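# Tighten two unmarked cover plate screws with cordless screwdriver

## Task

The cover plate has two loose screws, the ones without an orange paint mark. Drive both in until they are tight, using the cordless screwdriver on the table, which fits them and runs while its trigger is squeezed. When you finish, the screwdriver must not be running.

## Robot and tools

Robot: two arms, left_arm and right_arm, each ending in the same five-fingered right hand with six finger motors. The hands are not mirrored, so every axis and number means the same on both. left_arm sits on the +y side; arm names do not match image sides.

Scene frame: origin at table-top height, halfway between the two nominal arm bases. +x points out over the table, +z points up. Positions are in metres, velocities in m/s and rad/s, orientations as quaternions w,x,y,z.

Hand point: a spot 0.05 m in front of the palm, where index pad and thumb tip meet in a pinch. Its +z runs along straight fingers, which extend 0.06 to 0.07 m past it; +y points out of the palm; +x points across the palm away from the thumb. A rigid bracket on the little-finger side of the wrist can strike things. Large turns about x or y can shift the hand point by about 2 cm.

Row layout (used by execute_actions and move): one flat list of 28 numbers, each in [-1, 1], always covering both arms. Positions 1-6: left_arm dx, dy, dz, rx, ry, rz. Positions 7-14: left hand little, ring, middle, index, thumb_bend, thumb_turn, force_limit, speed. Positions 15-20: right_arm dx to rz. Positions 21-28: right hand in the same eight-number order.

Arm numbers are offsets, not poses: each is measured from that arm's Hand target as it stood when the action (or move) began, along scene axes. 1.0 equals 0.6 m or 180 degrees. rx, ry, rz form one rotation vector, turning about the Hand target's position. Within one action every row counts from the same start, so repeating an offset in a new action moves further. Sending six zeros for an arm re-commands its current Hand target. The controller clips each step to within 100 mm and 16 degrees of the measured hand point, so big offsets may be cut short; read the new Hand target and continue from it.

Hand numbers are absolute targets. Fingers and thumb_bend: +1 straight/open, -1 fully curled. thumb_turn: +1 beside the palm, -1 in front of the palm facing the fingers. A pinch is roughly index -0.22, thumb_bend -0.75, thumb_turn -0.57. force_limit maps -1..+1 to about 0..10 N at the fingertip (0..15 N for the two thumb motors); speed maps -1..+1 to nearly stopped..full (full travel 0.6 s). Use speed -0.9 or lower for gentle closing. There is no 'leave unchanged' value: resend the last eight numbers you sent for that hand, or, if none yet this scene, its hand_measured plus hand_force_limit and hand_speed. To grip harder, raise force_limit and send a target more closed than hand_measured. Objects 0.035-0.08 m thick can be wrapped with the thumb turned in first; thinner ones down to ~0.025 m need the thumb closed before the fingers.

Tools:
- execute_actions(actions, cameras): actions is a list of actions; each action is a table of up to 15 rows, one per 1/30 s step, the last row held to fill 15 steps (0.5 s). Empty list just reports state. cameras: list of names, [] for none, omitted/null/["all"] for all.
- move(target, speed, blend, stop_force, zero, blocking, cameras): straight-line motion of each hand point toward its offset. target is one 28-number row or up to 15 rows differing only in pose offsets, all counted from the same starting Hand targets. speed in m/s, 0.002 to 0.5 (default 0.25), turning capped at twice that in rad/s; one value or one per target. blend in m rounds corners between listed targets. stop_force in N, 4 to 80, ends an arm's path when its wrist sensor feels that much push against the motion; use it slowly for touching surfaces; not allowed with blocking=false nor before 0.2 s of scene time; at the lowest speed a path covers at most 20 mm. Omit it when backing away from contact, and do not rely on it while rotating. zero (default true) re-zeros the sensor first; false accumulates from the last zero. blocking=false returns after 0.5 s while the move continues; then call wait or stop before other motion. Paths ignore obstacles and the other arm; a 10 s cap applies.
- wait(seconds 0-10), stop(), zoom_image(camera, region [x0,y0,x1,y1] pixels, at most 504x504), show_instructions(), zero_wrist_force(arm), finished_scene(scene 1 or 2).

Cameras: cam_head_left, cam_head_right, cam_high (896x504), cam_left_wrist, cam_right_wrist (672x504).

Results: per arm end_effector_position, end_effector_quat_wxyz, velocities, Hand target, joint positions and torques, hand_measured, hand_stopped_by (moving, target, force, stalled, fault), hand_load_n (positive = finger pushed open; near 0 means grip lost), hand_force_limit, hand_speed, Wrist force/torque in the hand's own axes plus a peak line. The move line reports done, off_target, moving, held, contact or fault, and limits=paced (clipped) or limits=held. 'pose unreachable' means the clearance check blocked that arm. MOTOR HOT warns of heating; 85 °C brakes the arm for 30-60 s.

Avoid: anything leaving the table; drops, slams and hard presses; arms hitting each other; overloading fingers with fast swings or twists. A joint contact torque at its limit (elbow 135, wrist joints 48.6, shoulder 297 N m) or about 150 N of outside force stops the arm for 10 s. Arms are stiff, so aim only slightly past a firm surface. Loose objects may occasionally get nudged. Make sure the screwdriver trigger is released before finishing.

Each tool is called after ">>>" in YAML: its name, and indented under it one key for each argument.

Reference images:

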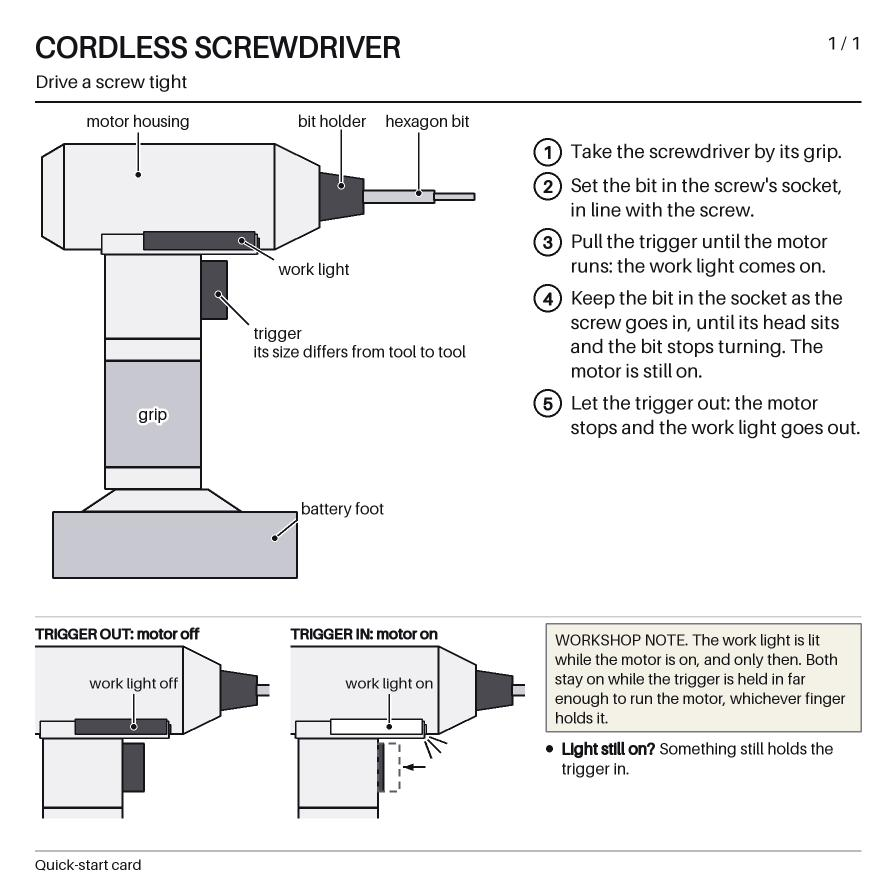

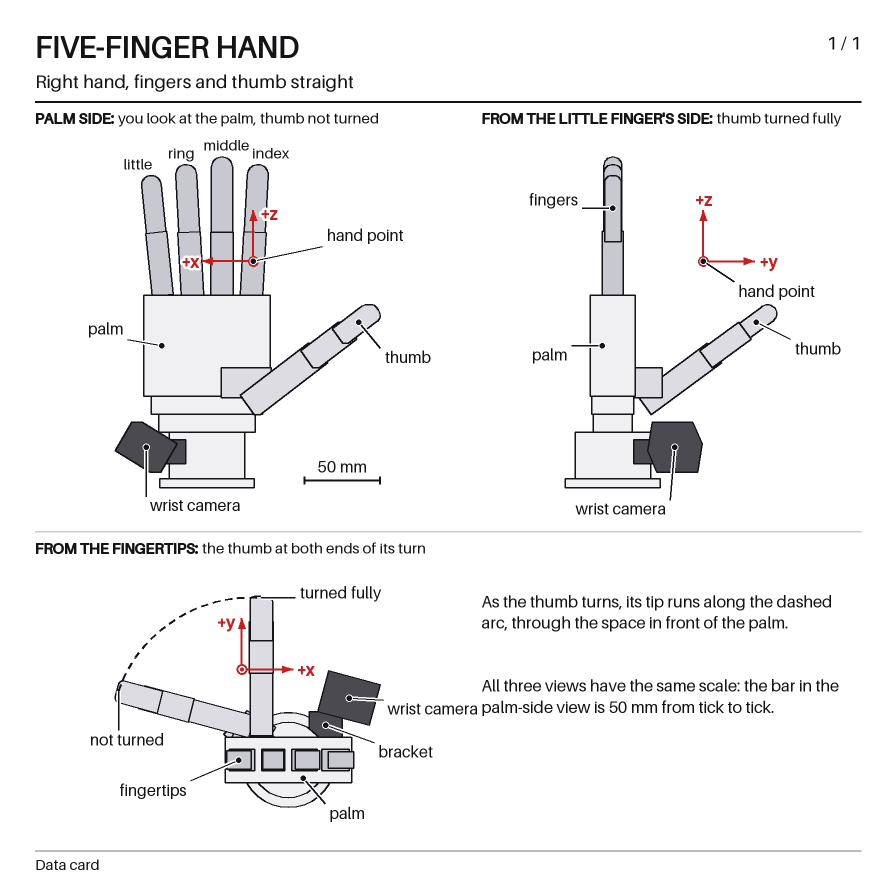

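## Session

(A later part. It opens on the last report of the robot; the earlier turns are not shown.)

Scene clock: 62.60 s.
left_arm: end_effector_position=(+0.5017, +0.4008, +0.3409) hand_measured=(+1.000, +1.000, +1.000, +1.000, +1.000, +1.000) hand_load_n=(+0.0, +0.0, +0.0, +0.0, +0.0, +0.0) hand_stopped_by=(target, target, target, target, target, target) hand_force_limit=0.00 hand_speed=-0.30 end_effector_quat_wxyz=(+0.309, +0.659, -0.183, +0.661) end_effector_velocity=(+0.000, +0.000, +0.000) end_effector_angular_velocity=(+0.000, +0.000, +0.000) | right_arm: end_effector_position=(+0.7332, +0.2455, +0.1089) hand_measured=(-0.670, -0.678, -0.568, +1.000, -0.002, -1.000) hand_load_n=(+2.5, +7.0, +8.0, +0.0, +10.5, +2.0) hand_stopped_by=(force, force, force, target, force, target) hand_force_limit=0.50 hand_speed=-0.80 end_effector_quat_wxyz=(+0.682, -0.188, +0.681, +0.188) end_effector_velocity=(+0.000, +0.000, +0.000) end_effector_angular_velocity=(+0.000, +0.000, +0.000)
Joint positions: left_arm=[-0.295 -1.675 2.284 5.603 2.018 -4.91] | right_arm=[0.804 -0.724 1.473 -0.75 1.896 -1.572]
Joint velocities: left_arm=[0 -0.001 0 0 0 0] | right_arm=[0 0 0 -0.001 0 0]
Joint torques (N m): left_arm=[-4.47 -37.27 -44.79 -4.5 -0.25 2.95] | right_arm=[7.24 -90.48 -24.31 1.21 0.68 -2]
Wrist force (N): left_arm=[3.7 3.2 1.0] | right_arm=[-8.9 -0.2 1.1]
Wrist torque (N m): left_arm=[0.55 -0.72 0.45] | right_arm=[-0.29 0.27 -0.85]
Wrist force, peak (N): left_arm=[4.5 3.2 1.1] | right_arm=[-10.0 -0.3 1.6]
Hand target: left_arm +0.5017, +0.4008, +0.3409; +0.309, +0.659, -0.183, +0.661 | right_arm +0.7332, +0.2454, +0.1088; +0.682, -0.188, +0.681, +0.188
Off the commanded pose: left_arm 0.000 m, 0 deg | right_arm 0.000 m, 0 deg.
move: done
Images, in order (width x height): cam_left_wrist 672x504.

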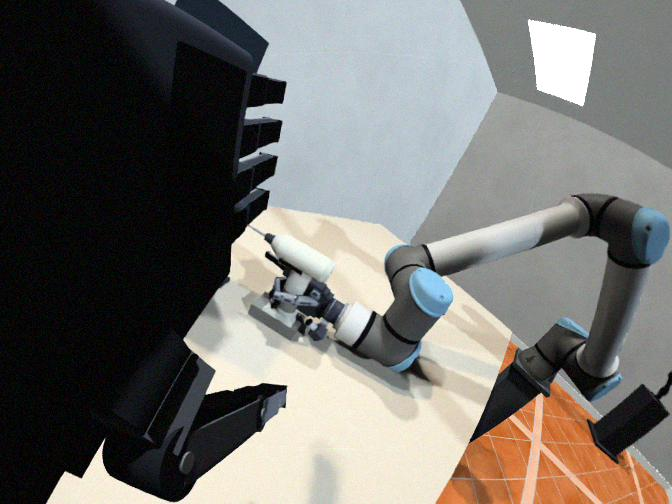

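>>> move:
  target: [0,0,0,0,0,0,1,1,1,1,1,1,0,-0.3,0,0,0,0,0,0,-0.95,-0.95,-0.95,-0.9,-0.95,-1,0.2,-0.7]
  cameras: ["cam_left_wrist"]

>>> zoom_image:
  camera: "cam_left_wrist"
  region: [220, 210, 360, 360]

Scene clock: 66.43 s.
left_arm: end_effector_position=(+0.5017, +0.4008, +0.3409) hand_measured=(+1.000, +1.000, +1.000, +1.000, +1.000, +1.000) hand_load_n=(+0.0, +0.0, +0.0, +0.0, +0.0, +0.0) hand_stopped_by=(target, target, target, target, target, target) hand_force_limit=0.00 hand_speed=-0.30 end_effector_quat_wxyz=(+0.309, +0.659, -0.183, +0.661) end_effector_velocity=(+0.000, -0.001, +0.000) end_effector_angular_velocity=(+0.000, +0.001, -0.001) | right_arm: end_effector_position=(+0.7332, +0.2454, +0.1088) hand_measured=(-0.670, -0.678, -0.568, -0.696, -0.002, -1.000) hand_load_n=(+0.0, +2.5, +8.0, +5.5, +10.0, +2.0) hand_stopped_by=(force, force, force, force, force, target) hand_force_limit=0.20 hand_speed=-0.70 end_effector_quat_wxyz=(+0.682, -0.188, +0.681, +0.188) end_effector_velocity=(+0.000, +0.000, -0.002) end_effector_angular_velocity=(-0.002, +0.001, +0.000)
Joint positions: left_arm=[-0.295 -1.675 2.284 5.603 2.018 -4.91] | right_arm=[0.804 -0.724 1.473 -0.75 1.896 -1.572]
Joint velocities: left_arm=[-0.002 0 0 0 -0.001 0] | right_arm=[0 0.001 0 0.001 0 -0.001]
Joint torques (N m): left_arm=[-2.42 -36.32 -44.89 -4.61 0.86 3.14] | right_arm=[13.34 -82.58 -20.15 2.66 0.79 -1.87]
Wrist force (N): left_arm=[3.9 3.3 1.3] | right_arm=[-13.5 -2.7 2.3]
Wrist torque (N m): left_arm=[0.54 -0.76 0.47] | right_arm=[-0.46 0.90 -1.37]
Wrist force, peak (N): left_arm=[4.3 3.2 1.6] | right_arm=[-14.3 -3.0 2.9]
Hand target: left_arm +0.5017, +0.4008, +0.3409; +0.309, +0.659, -0.183, +0.661 | right_arm +0.7332, +0.2454, +0.1088; +0.682, -0.188, +0.681, +0.188
Off the commanded pose: left_arm 0.000 m, 0 deg | right_arm 0.000 m, 0 deg.
move: done
Images, in order (width x height): cam_left_wrist 672x504.

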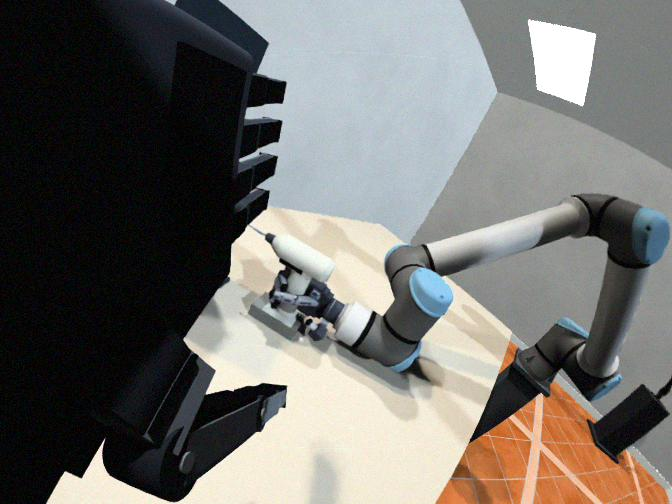

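Scaled by 3.360 from the camera's 672x504 image, which has a finer 960x720 frame.

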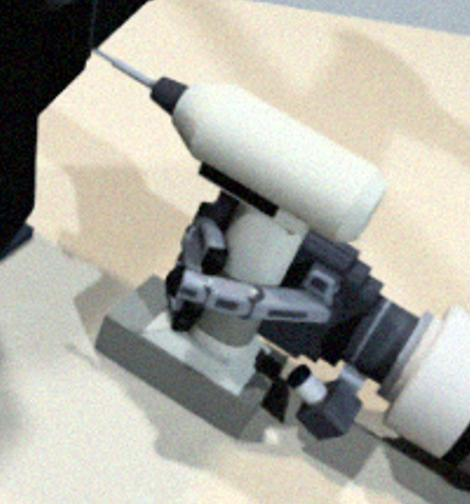

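>>> zoom_image:
  camera: "cam_left_wrist"
  region: [260, 230, 330, 305]

Scaled by 6.720 from the camera's 672x504 image, which has a finer 960x720 frame.

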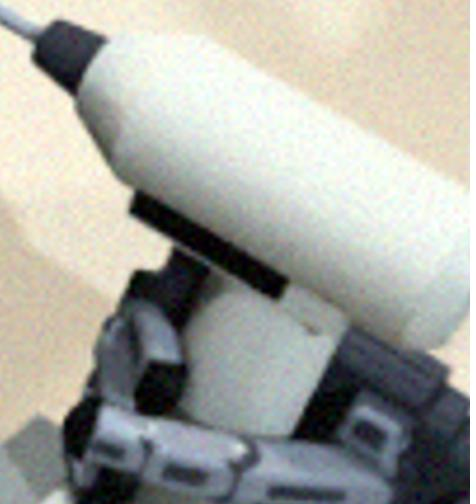

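>>> move:
  target: [0,0,0,0,0,0,1,1,1,1,1,1,0,-0.3,0,0,0,0,0,0,-0.95,-0.95,-0.95,0.1,-0.95,-1,0.2,0]
  cameras: ["cam_left_wrist"]

>>> zoom_image:
  camera: "cam_left_wrist"
  region: [260, 230, 330, 305]

Scene clock: 67.80 s.
left_arm: end_effector_position=(+0.5017, +0.4008, +0.3409) hand_measured=(+1.000, +1.000, +1.000, +1.000, +1.000, +1.000) hand_load_n=(+0.0, +0.0, +0.0, +0.0, +0.0, +0.0) hand_stopped_by=(target, target, target, target, target, target) hand_force_limit=0.00 hand_speed=-0.30 end_effector_quat_wxyz=(+0.309, +0.659, -0.183, +0.661) end_effector_velocity=(+0.000, +0.000, +0.000) end_effector_angular_velocity=(+0.000, +0.000, +0.000) | right_arm: end_effector_position=(+0.7332, +0.2454, +0.1088) hand_measured=(-0.670, -0.678, -0.568, +0.100, -0.002, -1.000) hand_load_n=(+0.0, +3.0, +8.5, +0.0, +10.5, +2.5) hand_stopped_by=(force, force, force, target, force, target) hand_force_limit=0.20 hand_speed=0.00 end_effector_quat_wxyz=(+0.682, -0.188, +0.681, +0.188) end_effector_velocity=(+0.000, +0.000, +0.001) end_effector_angular_velocity=(+0.001, -0.001, +0.000)
Joint positions: left_arm=[-0.295 -1.675 2.284 5.603 2.018 -4.91] | right_arm=[0.804 -0.724 1.473 -0.75 1.896 -1.572]
Joint velocities: left_arm=[0 -0.001 0 0 0 0] | right_arm=[0 -0.001 0 -0.001 0 0]
Joint torques (N m): left_arm=[-2.61 -32.14 -43.94 -4.37 0.36 2.65] | right_arm=[14.12 -81.55 -20.23 2.34 0.68 -1.02]
Wrist force (N): left_arm=[3.8 3.4 1.0] | right_arm=[-11.6 -1.1 2.0]
Wrist torque (N m): left_arm=[0.58 -0.73 0.47] | right_arm=[-0.33 0.56 -1.09]
Wrist force, peak (N): left_arm=[4.3 3.3 1.1] | right_arm=[-14.1 -2.8 2.2]
Hand target: left_arm +0.5017, +0.4008, +0.3409; +0.309, +0.659, -0.183, +0.661 | right_arm +0.7332, +0.2454, +0.1088; +0.682, -0.188, +0.681, +0.188
Off the commanded pose: left_arm 0.000 m, 0 deg | right_arm 0.000 m, 0 deg.
move: done
Images, in order (width x height): cam_left_wrist 672x504.

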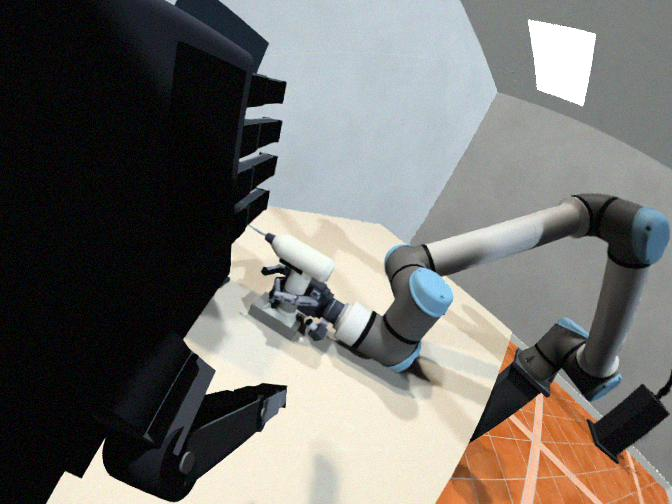

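Scaled by 6.720 from the camera's 672x504 image, which has a finer 960x720 frame.

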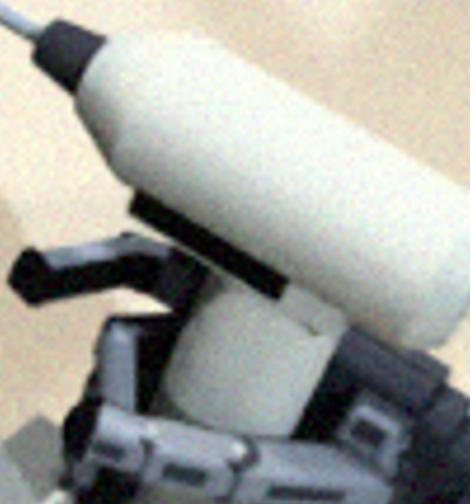

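>>> move:
  target: [0,0,0,0,0,0,1,1,1,1,1,1,0,-0.3,0,0,0,0,0,0,-0.4,-0.4,-0.3,1,0.25,-1,0.2,-0.7]
  cameras: []

>>> move:
  target: [0,0,0,0,0,0,1,1,1,1,1,1,0,-0.3,0,0,0.017,0,0,0,-0.4,-0.4,-0.3,1,0.25,-1,0.2,-0.7]
  cameras: ["cam_left_wrist"]

>>> zoom_image:
  camera: "cam_left_wrist"
  region: [240, 220, 340, 325]

Scene clock: 70.13 s.
left_arm: end_effector_position=(+0.5017, +0.4008, +0.3409) hand_measured=(+1.000, +1.000, +1.000, +1.000, +1.000, +1.000) hand_load_n=(+0.0, -0.5, +0.0, +0.0, +0.0, +0.0) hand_stopped_by=(target, target, target, target, target, target) hand_force_limit=0.00 hand_speed=-0.30 end_effector_quat_wxyz=(+0.309, +0.659, -0.183, +0.661) end_effector_velocity=(+0.000, +0.000, +0.000) end_effector_angular_velocity=(+0.000, +0.000, +0.001) | right_arm: end_effector_position=(+0.7332, +0.2455, +0.1088) hand_measured=(-0.400, -0.400, -0.300, +1.000, +0.250, -1.000) hand_load_n=(+0.0, +0.0, +0.0, +0.0, -0.5, +0.0) hand_stopped_by=(target, target, target, target, target, target) hand_force_limit=0.20 hand_speed=-0.70 end_effector_quat_wxyz=(+0.682, -0.188, +0.681, +0.188) end_effector_velocity=(+0.000, +0.000, -0.001) end_effector_angular_velocity=(-0.001, +0.001, -0.001)
Joint positions: left_arm=[-0.295 -1.675 2.284 5.603 2.018 -4.91] | right_arm=[0.804 -0.724 1.473 -0.75 1.896 -1.572]
Joint velocities: left_arm=[0 0 0 0 0 0.001] | right_arm=[0 0.001 0 0 0 0]
Joint torques (N m): left_arm=[-0.19 -36.33 -45.07 -3.64 0.62 3.13] | right_arm=[8.9 -110.86 -36.12 -4.08 0.66 0.46]
Wrist force (N): left_arm=[4.0 3.3 1.3] | right_arm=[0.1 -0.4 -0.1]
Wrist torque (N m): left_arm=[0.55 -0.77 0.47] | right_arm=[-0.17 0.09 -0.17]
Wrist force, peak (N): left_arm=[4.1 3.3 1.2] | right_arm=[-11.9 -1.4 1.9]
Hand target: left_arm +0.5017, +0.4008, +0.3409; +0.309, +0.659, -0.183, +0.661 | right_arm +0.7332, +0.2454, +0.1088; +0.682, -0.188, +0.681, +0.188
Off the commanded pose: left_arm 0.000 m, 0 deg | right_arm 0.000 m, 0 deg.
move: done
No camera images: "cameras" was empty.

Scene clock: 70.83 s.
left_arm: end_effector_position=(+0.5017, +0.4008, +0.3409) hand_measured=(+1.000, +1.000, +1.000, +1.000, +1.000, +1.000) hand_load_n=(+0.0, +0.0, +0.0, +0.0, +0.5, +0.0) hand_stopped_by=(target, target, target, target, target, target) hand_force_limit=0.00 hand_speed=-0.30 end_effector_quat_wxyz=(+0.309, +0.659, -0.183, +0.661) end_effector_velocity=(+0.000, +0.000, +0.000) end_effector_angular_velocity=(+0.000, +0.001, +0.000) | right_arm: end_effector_position=(+0.7331, +0.2454, +0.1191) hand_measured=(-0.400, -0.400, -0.300, +1.000, +0.250, -1.000) hand_load_n=(+0.0, +0.0, +0.0, +0.0, +0.0, +0.0) hand_stopped_by=(target, target, target, target, target, target) hand_force_limit=0.20 hand_speed=-0.70 end_effector_quat_wxyz=(+0.682, -0.188, +0.681, +0.188) end_effector_velocity=(+0.000, +0.000, +0.000) end_effector_angular_velocity=(+0.001, +0.000, +0.000)
Joint positions: left_arm=[-0.295 -1.675 2.284 5.603 2.018 -4.91] | right_arm=[0.804 -0.735 1.472 -0.738 1.896 -1.572]
Joint velocities: left_arm=[-0.001 0 0 0.001 0 -0.001] | right_arm=[0 0 0 -0.001 0 0]
Joint torques (N m): left_arm=[-2.1 -37.12 -43.54 -3.74 0.22 3.44] | right_arm=[4.16 -91.93 -37.79 -3.63 0.35 0.18]
Wrist force (N): left_arm=[4.1 3.1 0.9] | right_arm=[0.2 0.5 -0.5]
Wrist torque (N m): left_arm=[0.54 -0.78 0.47] | right_arm=[-0.08 0.11 -0.12]
Wrist force, peak (N): left_arm=[4.1 3.2 1.1] | right_arm=[1.2 0.1 -0.1]
Hand target: left_arm +0.5017, +0.4008, +0.3409; +0.309, +0.659, -0.183, +0.661 | right_arm +0.7332, +0.2454, +0.1190; +0.682, -0.188, +0.681, +0.188
Off the commanded pose: left_arm 0.000 m, 0 deg | right_arm 0.000 m, 0 deg.
move: done
Images, in order (width x height): cam_left_wrist 672x504.

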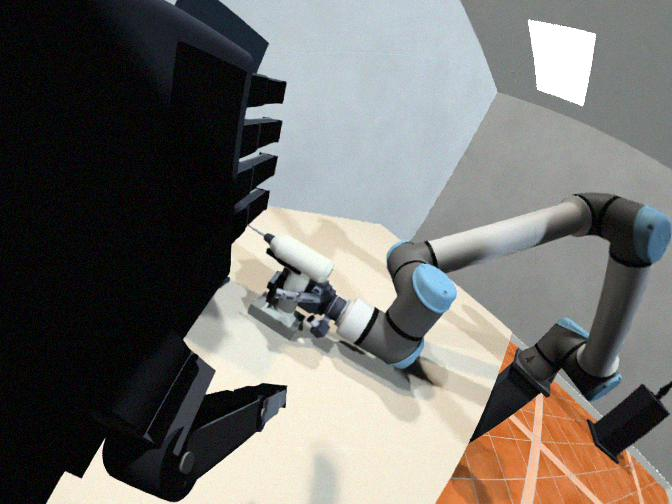

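Scaled by 4.800 from the camera's 672x504 image, which has a finer 960x720 frame.

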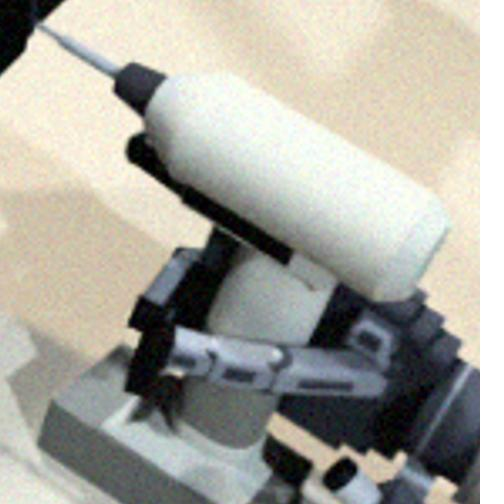

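>>> move:
  target: [0,0,0,0,0,0,1,1,1,1,1,1,0,-0.3,0,0,0,0,0,0,-1,-1,-1,1,-1,-1,-0.3,-0.8]
  cameras: []

>>> move:
  target: [0,0,0,0,0,0,1,1,1,1,1,1,0,-0.3,0,0,0,0,0,0,-0.95,-0.95,-0.95,1,-0.95,-1,0.6,-0.8]
  cameras: ["cam_left_wrist"]

>>> zoom_image:
  camera: "cam_left_wrist"
  region: [240, 220, 340, 325]

Scene clock: 72.67 s.
left_arm: end_effector_position=(+0.5017, +0.4008, +0.3409) hand_measured=(+1.000, +1.000, +1.000, +1.000, +1.000, +1.000) hand_load_n=(+0.0, -0.5, +0.0, +0.0, +0.0, +0.0) hand_stopped_by=(target, target, target, target, target, target) hand_force_limit=0.00 hand_speed=-0.30 end_effector_quat_wxyz=(+0.309, +0.659, -0.183, +0.661) end_effector_velocity=(+0.000, -0.001, +0.000) end_effector_angular_velocity=(+0.000, +0.000, -0.002) | right_arm: end_effector_position=(+0.7332, +0.2454, +0.1190) hand_measured=(-0.864, -0.852, -0.608, +1.000, +0.042, -1.000) hand_load_n=(+6.5, +4.5, +3.0, +0.0, +5.5, +1.0) hand_stopped_by=(force, force, force, target, force, target) hand_force_limit=-0.30 hand_speed=-0.80 end_effector_quat_wxyz=(+0.682, -0.188, +0.681, +0.188) end_effector_velocity=(+0.000, +0.000, +0.001) end_effector_angular_velocity=(+0.001, -0.001, +0.000)
Joint positions: left_arm=[-0.295 -1.675 2.284 5.603 2.018 -4.91] | right_arm=[0.804 -0.735 1.472 -0.738 1.896 -1.572]
Joint velocities: left_arm=[-0.001 0 0 0 0 0] | right_arm=[0 -0.001 0 0 0 0]
Joint torques (N m): left_arm=[2.32 -36.47 -43.74 -3.53 0.35 2.77] | right_arm=[-6.15 -94.61 -30.16 -3.85 -0.95 0.31]
Wrist force (N): left_arm=[3.8 3.3 1.2] | right_arm=[1.2 0.9 0.3]
Wrist torque (N m): left_arm=[0.55 -0.74 0.46] | right_arm=[-0.17 -0.30 -0.01]
Wrist force, peak (N): left_arm=[4.1 3.5 1.2] | right_arm=[2.0 1.0 0.6]
Hand target: left_arm +0.5017, +0.4008, +0.3409; +0.309, +0.659, -0.183, +0.661 | right_arm +0.7332, +0.2454, +0.1190; +0.682, -0.188, +0.681, +0.188
Off the commanded pose: left_arm 0.000 m, 0 deg | right_arm 0.000 m, 0 deg.
move: done
No camera images: "cameras" was empty.

Scene clock: 73.37 s.
left_arm: end_effector_position=(+0.5017, +0.4008, +0.3409) hand_measured=(+1.000, +1.000, +1.000, +1.000, +1.000, +1.000) hand_load_n=(+0.0, +0.5, +0.0, +0.0, +0.0, +0.0) hand_stopped_by=(target, target, target, target, target, target) hand_force_limit=0.00 hand_speed=-0.30 end_effector_quat_wxyz=(+0.309, +0.659, -0.183, +0.661) end_effector_velocity=(+0.000, +0.000, +0.000) end_effector_angular_velocity=(-0.001, +0.001, +0.000) | right_arm: end_effector_position=(+0.7332, +0.2454, +0.1190) hand_measured=(-0.872, -0.870, -0.638, +1.000, +0.008, -1.000) hand_load_n=(+9.0, +10.5, +9.0, +0.0, +11.5, +2.5) hand_stopped_by=(force, force, force, target, force, target) hand_force_limit=0.60 hand_speed=-0.80 end_effector_quat_wxyz=(+0.682, -0.188, +0.681, +0.188) end_effector_velocity=(+0.000, +0.000, -0.001) end_effector_angular_velocity=(+0.000, +0.001, +0.000)
Joint positions: left_arm=[-0.295 -1.675 2.284 5.603 2.018 -4.91] | right_arm=[0.804 -0.735 1.472 -0.738 1.896 -1.572]
Joint velocities: left_arm=[0 0 0 0 0 -0.002] | right_arm=[0 0.001 0 0 0 0]
Joint torques (N m): left_arm=[1.26 -32.15 -42.91 -3.76 0.51 2.73] | right_arm=[-10 -95.61 -27.24 -3.45 -0.88 0.33]
Wrist force (N): left_arm=[3.8 3.2 1.0] | right_arm=[0.2 1.5 1.3]
Wrist torque (N m): left_arm=[0.54 -0.74 0.46] | right_arm=[-0.16 -0.45 -0.04]
Wrist force, peak (N): left_arm=[4.1 3.3 0.9] | right_arm=[-0.3 1.4 1.4]
Hand target: left_arm +0.5017, +0.4008, +0.3409; +0.309, +0.659, -0.183, +0.661 | right_arm +0.7332, +0.2454, +0.1190; +0.682, -0.188, +0.681, +0.188
Off the commanded pose: left_arm 0.000 m, 0 deg | right_arm 0.000 m, 0 deg.
move: done
Images, in order (width x height): cam_left_wrist 672x504.

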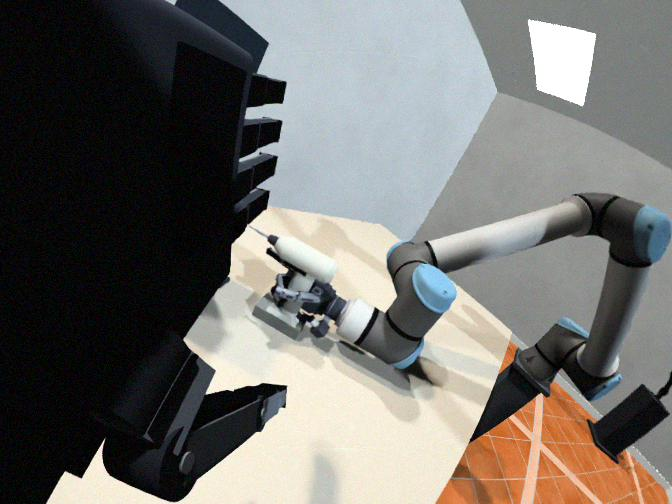

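Scaled by 4.800 from the camera's 672x504 image, which has a finer 960x720 frame.

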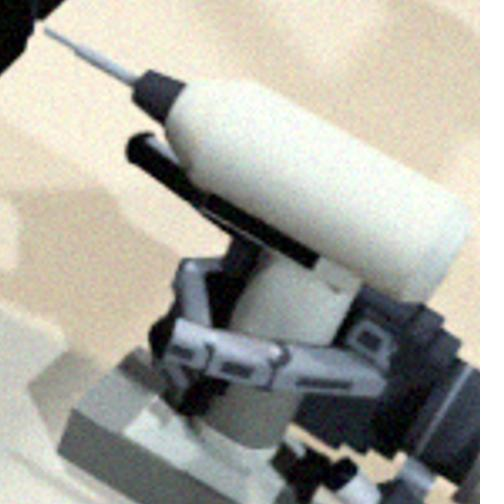

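>>> move:
  target: [0,0,0,0,0,0,1,1,1,1,1,1,0,-0.3,0,0,0,0,0,0,-0.95,-0.95,-0.95,-0.9,-0.95,-1,0.2,-0.7]
  cameras: ["cam_left_wrist"]

>>> zoom_image:
  camera: "cam_left_wrist"
  region: [240, 220, 340, 325]

Scene clock: 77.40 s.
left_arm: end_effector_position=(+0.5017, +0.4008, +0.3409) hand_measured=(+1.000, +1.000, +1.000, +1.000, +1.000, +1.000) hand_load_n=(+0.0, +0.0, +0.0, +0.0, +0.0, +0.0) hand_stopped_by=(target, target, target, target, target, target) hand_force_limit=0.00 hand_speed=-0.30 end_effector_quat_wxyz=(+0.309, +0.659, -0.183, +0.661) end_effector_velocity=(+0.000, +0.000, +0.000) end_effector_angular_velocity=(-0.001, +0.000, +0.001) | right_arm: end_effector_position=(+0.7332, +0.2454, +0.1190) hand_measured=(-0.872, -0.870, -0.638, -0.830, +0.010, -1.000) hand_load_n=(+6.5, +8.0, +9.0, +6.0, +12.5, +2.5) hand_stopped_by=(force, force, force, force, force, target) hand_force_limit=0.20 hand_speed=-0.70 end_effector_quat_wxyz=(+0.682, -0.188, +0.681, +0.188) end_effector_velocity=(+0.000, +0.000, +0.000) end_effector_angular_velocity=(+0.000, +0.000, +0.000)
Joint positions: left_arm=[-0.295 -1.675 2.284 5.603 2.018 -4.91] | right_arm=[0.804 -0.735 1.472 -0.738 1.896 -1.572]
Joint velocities: left_arm=[0.001 0 0 -0.001 -0.001 -0.001] | right_arm=[0 0 0 0 0 0]
Joint torques (N m): left_arm=[1.79 -36.28 -41.19 -3 0.82 2.54] | right_arm=[-12.22 -106.39 -27.8 -0.58 -0.54 0.31]
Wrist force (N): left_arm=[4.1 3.1 1.0] | right_arm=[-0.6 1.8 0.7]
Wrist torque (N m): left_arm=[0.54 -0.77 0.48] | right_arm=[-0.17 -0.36 -0.18]
Wrist force, peak (N): left_arm=[4.1 3.8 0.9] | right_arm=[-0.2 1.5 1.7]
Hand target: left_arm +0.5017, +0.4008, +0.3409; +0.309, +0.659, -0.183, +0.661 | right_arm +0.7332, +0.2454, +0.1190; +0.682, -0.188, +0.681, +0.188
Off the commanded pose: left_arm 0.000 m, 0 deg | right_arm 0.000 m, 0 deg.
move: done
Images, in order (width x height): cam_left_wrist 672x504.

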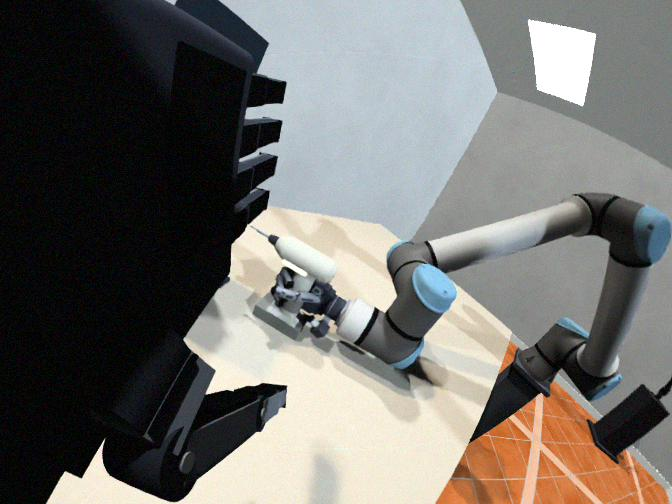

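Scaled by 4.800 from the camera's 672x504 image, which has a finer 960x720 frame.

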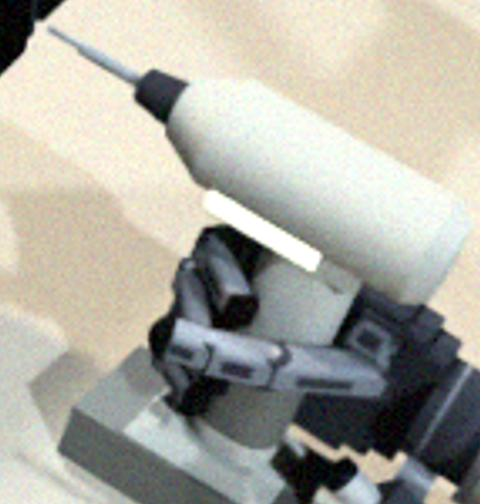

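>>> move:
  target: [0,0,0,0,0,0,1,1,1,1,1,1,0,-0.3,0,0,0,0,0,0,-0.95,-0.95,-0.95,0,-0.95,-1,0.6,0]
  cameras: ["cam_left_wrist"]

>>> move:
  target: [0,0,0,0,0,0,1,1,1,1,1,1,0,-0.3,0,0,0.03,0,0,0,-0.95,-0.95,-0.95,0,-0.95,-1,0.6,0]
  cameras: ["cam_left_wrist"]
  speed: 0.05

>>> zoom_image:
  camera: "cam_left_wrist"
  region: [240, 220, 340, 325]

Scene clock: 78.37 s.
left_arm: end_effector_position=(+0.5017, +0.4008, +0.3409) hand_measured=(+1.000, +1.000, +1.000, +1.000, +1.000, +1.000) hand_load_n=(+0.0, +0.0, +0.0, +0.0, +0.0, +0.0) hand_stopped_by=(target, target, target, target, target, target) hand_force_limit=0.00 hand_speed=-0.30 end_effector_quat_wxyz=(+0.309, +0.659, -0.183, +0.661) end_effector_velocity=(+0.000, +0.000, +0.000) end_effector_angular_velocity=(-0.001, +0.000, -0.001) | right_arm: end_effector_position=(+0.7332, +0.2454, +0.1190) hand_measured=(-0.872, -0.870, -0.638, +0.000, +0.010, -1.000) hand_load_n=(+6.0, +8.0, +9.0, +0.0, +12.5, +2.5) hand_stopped_by=(force, force, force, target, force, target) hand_force_limit=0.60 hand_speed=0.00 end_effector_quat_wxyz=(+0.682, -0.188, +0.681, +0.188) end_effector_velocity=(+0.000, +0.000, -0.001) end_effector_angular_velocity=(+0.000, +0.000, +0.000)
Joint positions: left_arm=[-0.295 -1.675 2.284 5.603 2.018 -4.91] | right_arm=[0.804 -0.735 1.472 -0.738 1.896 -1.572]
Joint velocities: left_arm=[-0.001 0 0 0 0 -0.001] | right_arm=[0 0 0 0 0 0]
Joint torques (N m): left_arm=[2.18 -38.68 -41.41 -2.69 0.25 2.76] | right_arm=[-13.46 -106.55 -27.67 0.06 -0.04 0.32]
Wrist force (N): left_arm=[4.1 3.2 1.4] | right_arm=[-0.3 0.1 1.0]
Wrist torque (N m): left_arm=[0.52 -0.80 0.48] | right_arm=[-0.18 -0.45 -0.34]
Wrist force, peak (N): left_arm=[4.1 3.2 1.4] | right_arm=[-0.5 1.8 1.3]
Hand target: left_arm +0.5017, +0.4008, +0.3409; +0.309, +0.659, -0.183, +0.661 | right_arm +0.7332, +0.2454, +0.1190; +0.682, -0.188, +0.681, +0.188
Off the commanded pose: left_arm 0.000 m, 0 deg | right_arm 0.000 m, 0 deg.
move: done
Images, in order (width x height): cam_left_wrist 672x504.

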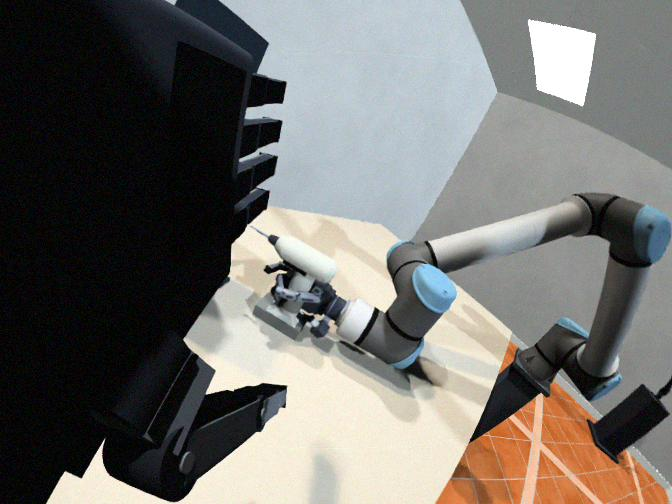

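Scene clock: 79.10 s.
left_arm: end_effector_position=(+0.5017, +0.4008, +0.3409) hand_measured=(+1.000, +1.000, +1.000, +1.000, +1.000, +1.000) hand_load_n=(+0.0, +0.0, -0.5, +0.0, +0.5, +0.0) hand_stopped_by=(target, target, target, target, target, target) hand_force_limit=0.00 hand_speed=-0.30 end_effector_quat_wxyz=(+0.309, +0.659, -0.183, +0.661) end_effector_velocity=(+0.000, -0.001, +0.000) end_effector_angular_velocity=(+0.001, +0.000, -0.001) | right_arm: end_effector_position=(+0.7332, +0.2454, +0.1372) hand_measured=(-0.872, -0.870, -0.638, +0.000, +0.010, -1.000) hand_load_n=(+0.5, +3.0, +9.5, -0.5, +11.0, +2.0) hand_stopped_by=(force, force, force, target, force, target) hand_force_limit=0.60 hand_speed=0.00 end_effector_quat_wxyz=(+0.682, -0.188, +0.681, +0.188) end_effector_velocity=(+0.000, +0.000, -0.002) end_effector_angular_velocity=(+0.000, +0.000, +0.000)
Joint positions: left_arm=[-0.295 -1.675 2.284 5.603 2.018 -4.91] | right_arm=[0.804 -0.755 1.47 -0.717 1.896 -1.572]
Joint velocities: left_arm=[-0.001 0 0 0 0 0.001] | right_arm=[0 0.003 0 -0.003 0 0]
Joint torques (N m): left_arm=[2.23 -34.23 -42.24 -3.01 0.49 2.2] | right_arm=[-14.06 -96.24 -38.7 -5.16 -0.01 0.02]
Wrist force (N): left_arm=[4.2 2.9 1.3] | right_arm=[3.0 0.4 -1.0]
Wrist torque (N m): left_arm=[0.48 -0.81 0.47] | right_arm=[-0.13 -0.15 -0.11]
Wrist force, peak (N): left_arm=[4.2 3.2 1.2] | right_arm=[8.0 0.5 -0.4]
Hand target: left_arm +0.5017, +0.4008, +0.3409; +0.309, +0.659, -0.183, +0.661 | right_arm +0.7332, +0.2454, +0.1370; +0.682, -0.188, +0.681, +0.188
Off the commanded pose: left_arm 0.000 m, 0 deg | right_arm 0.000 m, 0 deg.
move: done
Images, in order (width x height): cam_left_wrist 672x504.

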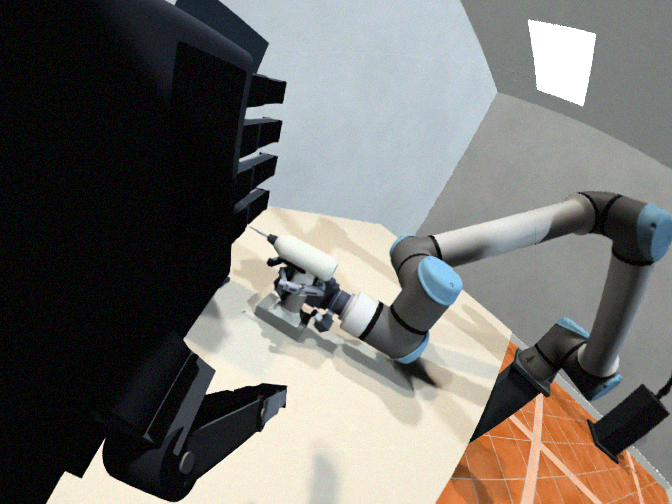

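Scaled by 4.800 from the camera's 672x504 image, which has a finer 960x720 frame.

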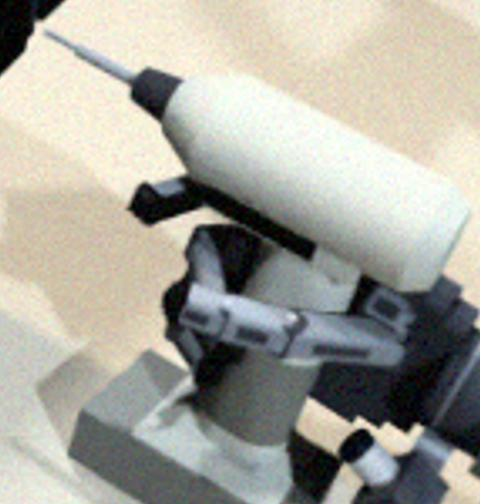

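>>> move:
  target: [0,0,0,0,0,0,1,1,1,1,1,1,0,-0.3,0,0,0,0,0,0,-0.3,-0.3,-0.3,0.5,0.25,-1,0.2,-0.6]
  cameras: []

>>> move:
  target: [0,0,0,0,0,0,1,1,1,1,1,1,0,-0.3,0,0,-0.0275,0,0,0,-0.3,-0.3,-0.3,0.5,0.25,-1,0.2,-0.6]
  cameras: ["cam_left_wrist"]
  speed: 0.06
  stop_force: 8

>>> zoom_image:
  camera: "cam_left_wrist"
  region: [240, 220, 340, 325]

Scene clock: 80.80 s.
left_arm: end_effector_position=(+0.5017, +0.4008, +0.3409) hand_measured=(+1.000, +1.000, +1.000, +1.000, +1.000, +1.000) hand_load_n=(+0.0, +0.0, +0.0, +0.0, +0.0, +0.0) hand_stopped_by=(target, target, target, target, target, target) hand_force_limit=0.00 hand_speed=-0.30 end_effector_quat_wxyz=(+0.309, +0.659, -0.183, +0.661) end_effector_velocity=(+0.000, +0.000, +0.000) end_effector_angular_velocity=(+0.001, -0.001, +0.000) | right_arm: end_effector_position=(+0.7332, +0.2454, +0.1370) hand_measured=(-0.300, -0.300, -0.300, +0.500, +0.250, -1.000) hand_load_n=(+0.0, +0.0, +0.0, +0.0, +0.0, +0.0) hand_stopped_by=(target, target, target, target, target, target) hand_force_limit=0.20 hand_speed=-0.60 end_effector_quat_wxyz=(+0.682, -0.188, +0.681, +0.188) end_effector_velocity=(+0.000, +0.000, +0.000) end_effector_angular_velocity=(+0.000, +0.000, +0.000)
Joint positions: left_arm=[-0.295 -1.675 2.284 5.603 2.018 -4.91] | right_arm=[0.804 -0.755 1.47 -0.717 1.896 -1.572]
Joint velocities: left_arm=[0 0 0 0 0 0.002] | right_arm=[0 0 0 0 0 0]
Joint torques (N m): left_arm=[2.47 -34.8 -42.12 -2.78 0.79 2.45] | right_arm=[-9.19 -107.08 -28.91 -3.63 -0.55 -0.04]
Wrist force (N): left_arm=[3.7 3.3 0.9] | right_arm=[0.7 0.3 -0.3]
Wrist torque (N m): left_arm=[0.56 -0.73 0.45] | right_arm=[-0.12 0.03 -0.09]
Wrist force, peak (N): left_arm=[4.1 3.5 1.1] | right_arm=[4.5 0.4 -1.4]
Hand target: left_arm +0.5017, +0.4008, +0.3409; +0.309, +0.659, -0.183, +0.661 | right_arm +0.7332, +0.2454, +0.1370; +0.682, -0.188, +0.681, +0.188
Off the commanded pose: left_arm 0.000 m, 0 deg | right_arm 0.000 m, 0 deg.
move: done
No camera images: "cameras" was empty.

Scene clock: 82.50 s.
left_arm: end_effector_position=(+0.5017, +0.4008, +0.3409) hand_measured=(+1.000, +1.000, +1.000, +1.000, +1.000, +1.000) hand_load_n=(+0.0, +0.0, +0.0, -0.5, +0.0, +0.0) hand_stopped_by=(target, target, target, target, target, target) hand_force_limit=0.00 hand_speed=-0.30 end_effector_quat_wxyz=(+0.309, +0.659, -0.183, +0.661) end_effector_velocity=(+0.000, +0.000, +0.000) end_effector_angular_velocity=(+0.000, +0.000, +0.000) | right_arm: end_effector_position=(+0.7332, +0.2454, +0.1205) hand_measured=(-0.300, -0.300, -0.300, +0.500, +0.250, -1.000) hand_load_n=(+0.0, +0.0, +0.0, +0.0, +0.0, +0.0) hand_stopped_by=(target, target, target, target, target, target) hand_force_limit=0.20 hand_speed=-0.60 end_effector_quat_wxyz=(+0.682, -0.188, +0.681, +0.188) end_effector_velocity=(+0.000, +0.000, +0.000) end_effector_angular_velocity=(+0.000, +0.000, +0.000)
Joint positions: left_arm=[-0.295 -1.675 2.284 5.603 2.018 -4.91] | right_arm=[0.804 -0.737 1.472 -0.736 1.896 -1.572]
Joint velocities: left_arm=[0 0 0 0 0 -0.001] | right_arm=[0 0 0 0 0 0]
Joint torques (N m): left_arm=[2.6 -34.39 -40.02 -2.45 0.48 2.22] | right_arm=[6.18 -111.36 -38.45 -0.3 1.22 0.16]
Wrist force (N): left_arm=[3.7 2.9 1.1] | right_arm=[0.7 0.1 -0.4]
Wrist torque (N m): left_arm=[0.49 -0.72 0.44] | right_arm=[-0.14 0.05 -0.10]
Wrist force, peak (N): left_arm=[4.1 3.7 1.0] | right_arm=[1.1 0.2 -0.2]
Hand target: left_arm +0.5017, +0.4008, +0.3409; +0.309, +0.659, -0.183, +0.661 | right_arm +0.7332, +0.2454, +0.1205; +0.682, -0.188, +0.681, +0.188
Off the commanded pose: left_arm 0.000 m, 0 deg | right_arm 0.000 m, 0 deg.
move: done
Images, in order (width x height): cam_left_wrist 672x504.

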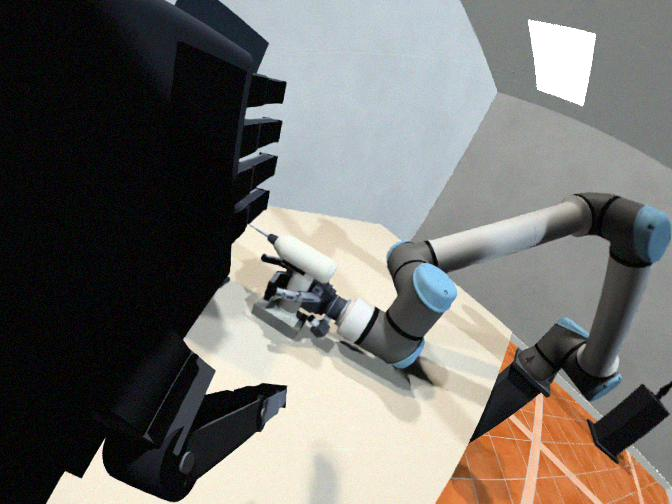

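Scaled by 4.800 from the camera's 672x504 image, which has a finer 960x720 frame.

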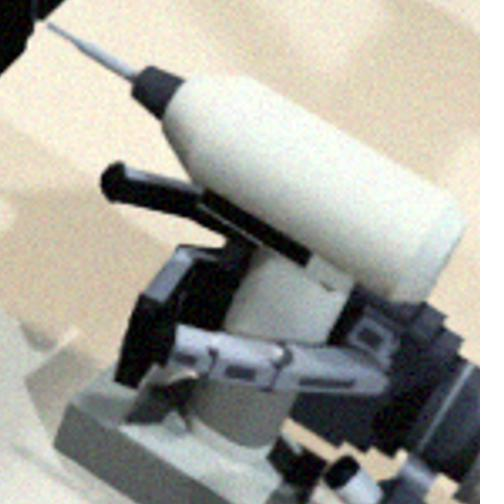

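>>> move:
  target: [0,0,0,0,0,0,1,1,1,1,1,1,0,-0.3,-0.0172,0.0286,0,0,0,0,-0.3,-0.3,-0.3,0.5,0.25,-1,0.2,-0.6]
  cameras: ["cam_left_wrist"]
  speed: 0.025
  stop_force: 4

>>> zoom_image:
  camera: "cam_left_wrist"
  region: [240, 220, 340, 325]

Scene clock: 84.63 s.
left_arm: end_effector_position=(+0.5017, +0.4008, +0.3409) hand_measured=(+1.000, +1.000, +1.000, +1.000, +1.000, +1.000) hand_load_n=(+0.0, +0.0, +0.0, +0.0, +0.0, +0.0) hand_stopped_by=(target, target, target, target, target, target) hand_force_limit=0.00 hand_speed=-0.30 end_effector_quat_wxyz=(+0.309, +0.659, -0.183, +0.661) end_effector_velocity=(+0.000, +0.000, +0.000) end_effector_angular_velocity=(+0.000, +0.000, +0.001) | right_arm: end_effector_position=(+0.7228, +0.2626, +0.1205) hand_measured=(-0.300, -0.300, -0.300, +0.500, +0.250, -1.000) hand_load_n=(-0.5, +0.0, +0.0, +0.0, +0.0, +0.0) hand_stopped_by=(target, target, target, target, target, target) hand_force_limit=0.20 hand_speed=-0.60 end_effector_quat_wxyz=(+0.682, -0.188, +0.681, +0.188) end_effector_velocity=(+0.000, +0.000, +0.001) end_effector_angular_velocity=(+0.000, +0.000, +0.000)
Joint positions: left_arm=[-0.295 -1.675 2.284 5.603 2.018 -4.91] | right_arm=[0.826 -0.724 1.446 -0.723 1.918 -1.572]
Joint velocities: left_arm=[0 0 0 0 -0.001 0.001] | right_arm=[0 -0.001 0 0.001 0 0]
Joint torques (N m): left_arm=[6.6 -32.87 -40.05 -2.82 0.08 2.81] | right_arm=[-14.81 -112.48 -28.5 -4.47 -1.32 -2.03]
Wrist force (N): left_arm=[3.8 3.3 1.2] | right_arm=[0.6 0.2 -0.3]
Wrist torque (N m): left_arm=[0.54 -0.74 0.46] | right_arm=[-0.13 0.04 -0.09]
Wrist force, peak (N): left_arm=[4.2 3.5 1.0] | right_arm=[0.3 -1.6 -0.2]
Hand target: left_arm +0.5017, +0.4008, +0.3409; +0.309, +0.659, -0.183, +0.661 | right_arm +0.7228, +0.2626, +0.1205; +0.682, -0.188, +0.681, +0.188
Off the commanded pose: left_arm 0.000 m, 0 deg | right_arm 0.000 m, 0 deg.
move: done
Images, in order (width x height): cam_left_wrist 672x504.

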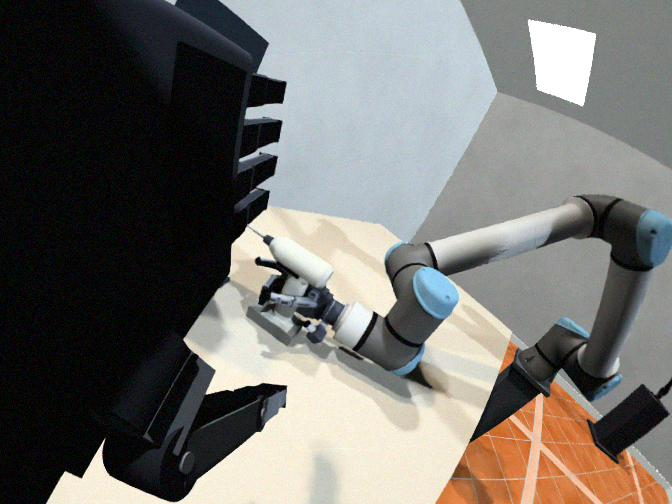

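Scaled by 4.800 from the camera's 672x504 image, which has a finer 960x720 frame.

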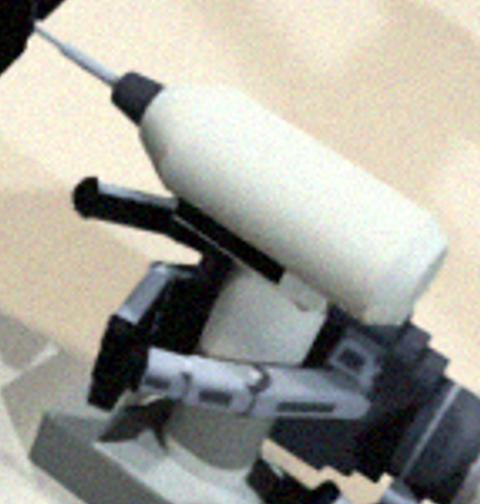

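>>> move:
  target: [0,0,0,0,0,0,1,1,1,1,1,1,0,-0.3,0,0,0,0,0,0,-1,-1,-1,0.5,-1,-1,-0.3,-0.8]
  cameras: []

>>> move:
  target: [0,0,0,0,0,0,1,1,1,1,1,1,0,-0.3,0,0,0,0,0,0,-0.98,-0.98,-0.98,0.5,-0.98,-1,1,-0.8]
  cameras: ["cam_left_wrist"]

>>> zoom_image:
  camera: "cam_left_wrist"
  region: [240, 220, 340, 325]

Scene clock: 86.83 s.
left_arm: end_effector_position=(+0.5017, +0.4008, +0.3409) hand_measured=(+1.000, +1.000, +1.000, +1.000, +1.000, +1.000) hand_load_n=(+0.0, +0.0, +0.0, +0.0, +0.0, +0.0) hand_stopped_by=(target, target, target, target, target, target) hand_force_limit=0.00 hand_speed=-0.30 end_effector_quat_wxyz=(+0.309, +0.659, -0.183, +0.661) end_effector_velocity=(+0.000, +0.000, +0.000) end_effector_angular_velocity=(-0.001, +0.000, -0.001) | right_arm: end_effector_position=(+0.7229, +0.2626, +0.1205) hand_measured=(-0.864, -0.842, -0.608, +0.500, +0.042, -1.000) hand_load_n=(+6.0, +0.5, +3.5, +0.5, +5.0, +0.5) hand_stopped_by=(force, force, force, target, force, target) hand_force_limit=-0.30 hand_speed=-0.80 end_effector_quat_wxyz=(+0.682, -0.188, +0.681, +0.188) end_effector_velocity=(+0.000, +0.000, -0.002) end_effector_angular_velocity=(-0.001, +0.001, +0.000)
Joint positions: left_arm=[-0.295 -1.675 2.284 5.603 2.018 -4.91] | right_arm=[0.826 -0.724 1.446 -0.723 1.918 -1.572]
Joint velocities: left_arm=[0 0 0 0 0 -0.001] | right_arm=[0 0.001 0 0 0 0]
Joint torques (N m): left_arm=[7.06 -33.93 -38.72 -1.34 0.24 2.21] | right_arm=[-13.07 -111.73 -33.77 -3.15 -0.88 -1.55]
Wrist force (N): left_arm=[3.8 3.1 1.2] | right_arm=[1.6 -0.3 0.6]
Wrist torque (N m): left_arm=[0.51 -0.74 0.46] | right_arm=[-0.21 -0.25 0.01]
Wrist force, peak (N): left_arm=[4.2 3.3 1.0] | right_arm=[1.6 -0.3 0.6]
Hand target: left_arm +0.5017, +0.4008, +0.3409; +0.309, +0.659, -0.183, +0.661 | right_arm +0.7228, +0.2626, +0.1205; +0.682, -0.188, +0.681, +0.188
Off the commanded pose: left_arm 0.000 m, 0 deg | right_arm 0.000 m, 0 deg.
move: done
No camera images: "cameras" was empty.

Scene clock: 87.53 s.
left_arm: end_effector_position=(+0.5017, +0.4008, +0.3409) hand_measured=(+1.000, +1.000, +1.000, +1.000, +1.000, +1.000) hand_load_n=(+0.0, +0.0, +0.0, +0.0, +0.0, +0.0) hand_stopped_by=(target, target, target, target, target, target) hand_force_limit=0.00 hand_speed=-0.30 end_effector_quat_wxyz=(+0.309, +0.659, -0.183, +0.661) end_effector_velocity=(+0.000, +0.000, +0.000) end_effector_angular_velocity=(+0.000, +0.000, +0.001) | right_arm: end_effector_position=(+0.7229, +0.2626, +0.1205) hand_measured=(-0.882, -0.870, -0.638, +0.500, -0.008, -1.000) hand_load_n=(+12.0, +10.5, +9.5, +0.0, +14.5, +2.0) hand_stopped_by=(force, force, force, target, force, target) hand_force_limit=1.00 hand_speed=-0.80 end_effector_quat_wxyz=(+0.682, -0.188, +0.681, +0.188) end_effector_velocity=(+0.000, +0.000, +0.001) end_effector_angular_velocity=(+0.000, +0.000, +0.000)
Joint positions: left_arm=[-0.295 -1.675 2.284 5.603 2.018 -4.91] | right_arm=[0.826 -0.724 1.446 -0.723 1.918 -1.572]
Joint velocities: left_arm=[0.001 0 0 0 0 0] | right_arm=[0 -0.001 0 0.001 0 0]
Joint torques (N m): left_arm=[5.44 -30.72 -38.4 -1.93 0.22 2.03] | right_arm=[-11.96 -110.68 -35.85 -2.65 -0.6 -1.4]
Wrist force (N): left_arm=[3.4 3.2 1.2] | right_arm=[1.2 0.6 0.9]
Wrist torque (N m): left_arm=[0.52 -0.69 0.43] | right_arm=[-0.19 -0.41 0.13]
Wrist force, peak (N): left_arm=[4.2 3.2 0.9] | right_arm=[1.9 0.8 1.2]
Hand target: left_arm +0.5017, +0.4008, +0.3409; +0.309, +0.659, -0.183, +0.661 | right_arm +0.7228, +0.2626, +0.1205; +0.682, -0.188, +0.681, +0.188
Off the commanded pose: left_arm 0.000 m, 0 deg | right_arm 0.000 m, 0 deg.
move: done
Images, in order (width x height): cam_left_wrist 672x504.

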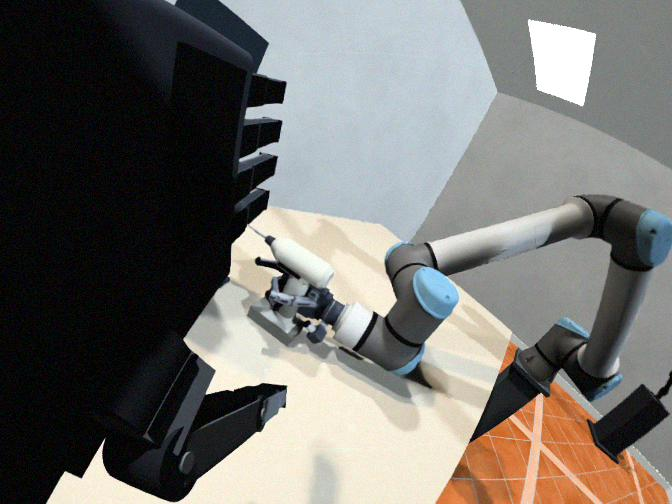

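Scaled by 4.800 from the camera's 672x504 image, which has a finer 960x720 frame.

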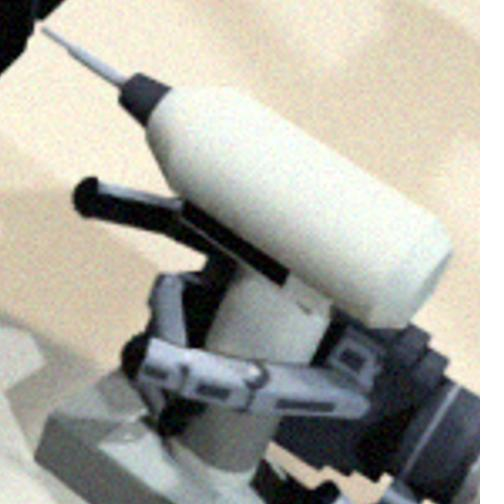

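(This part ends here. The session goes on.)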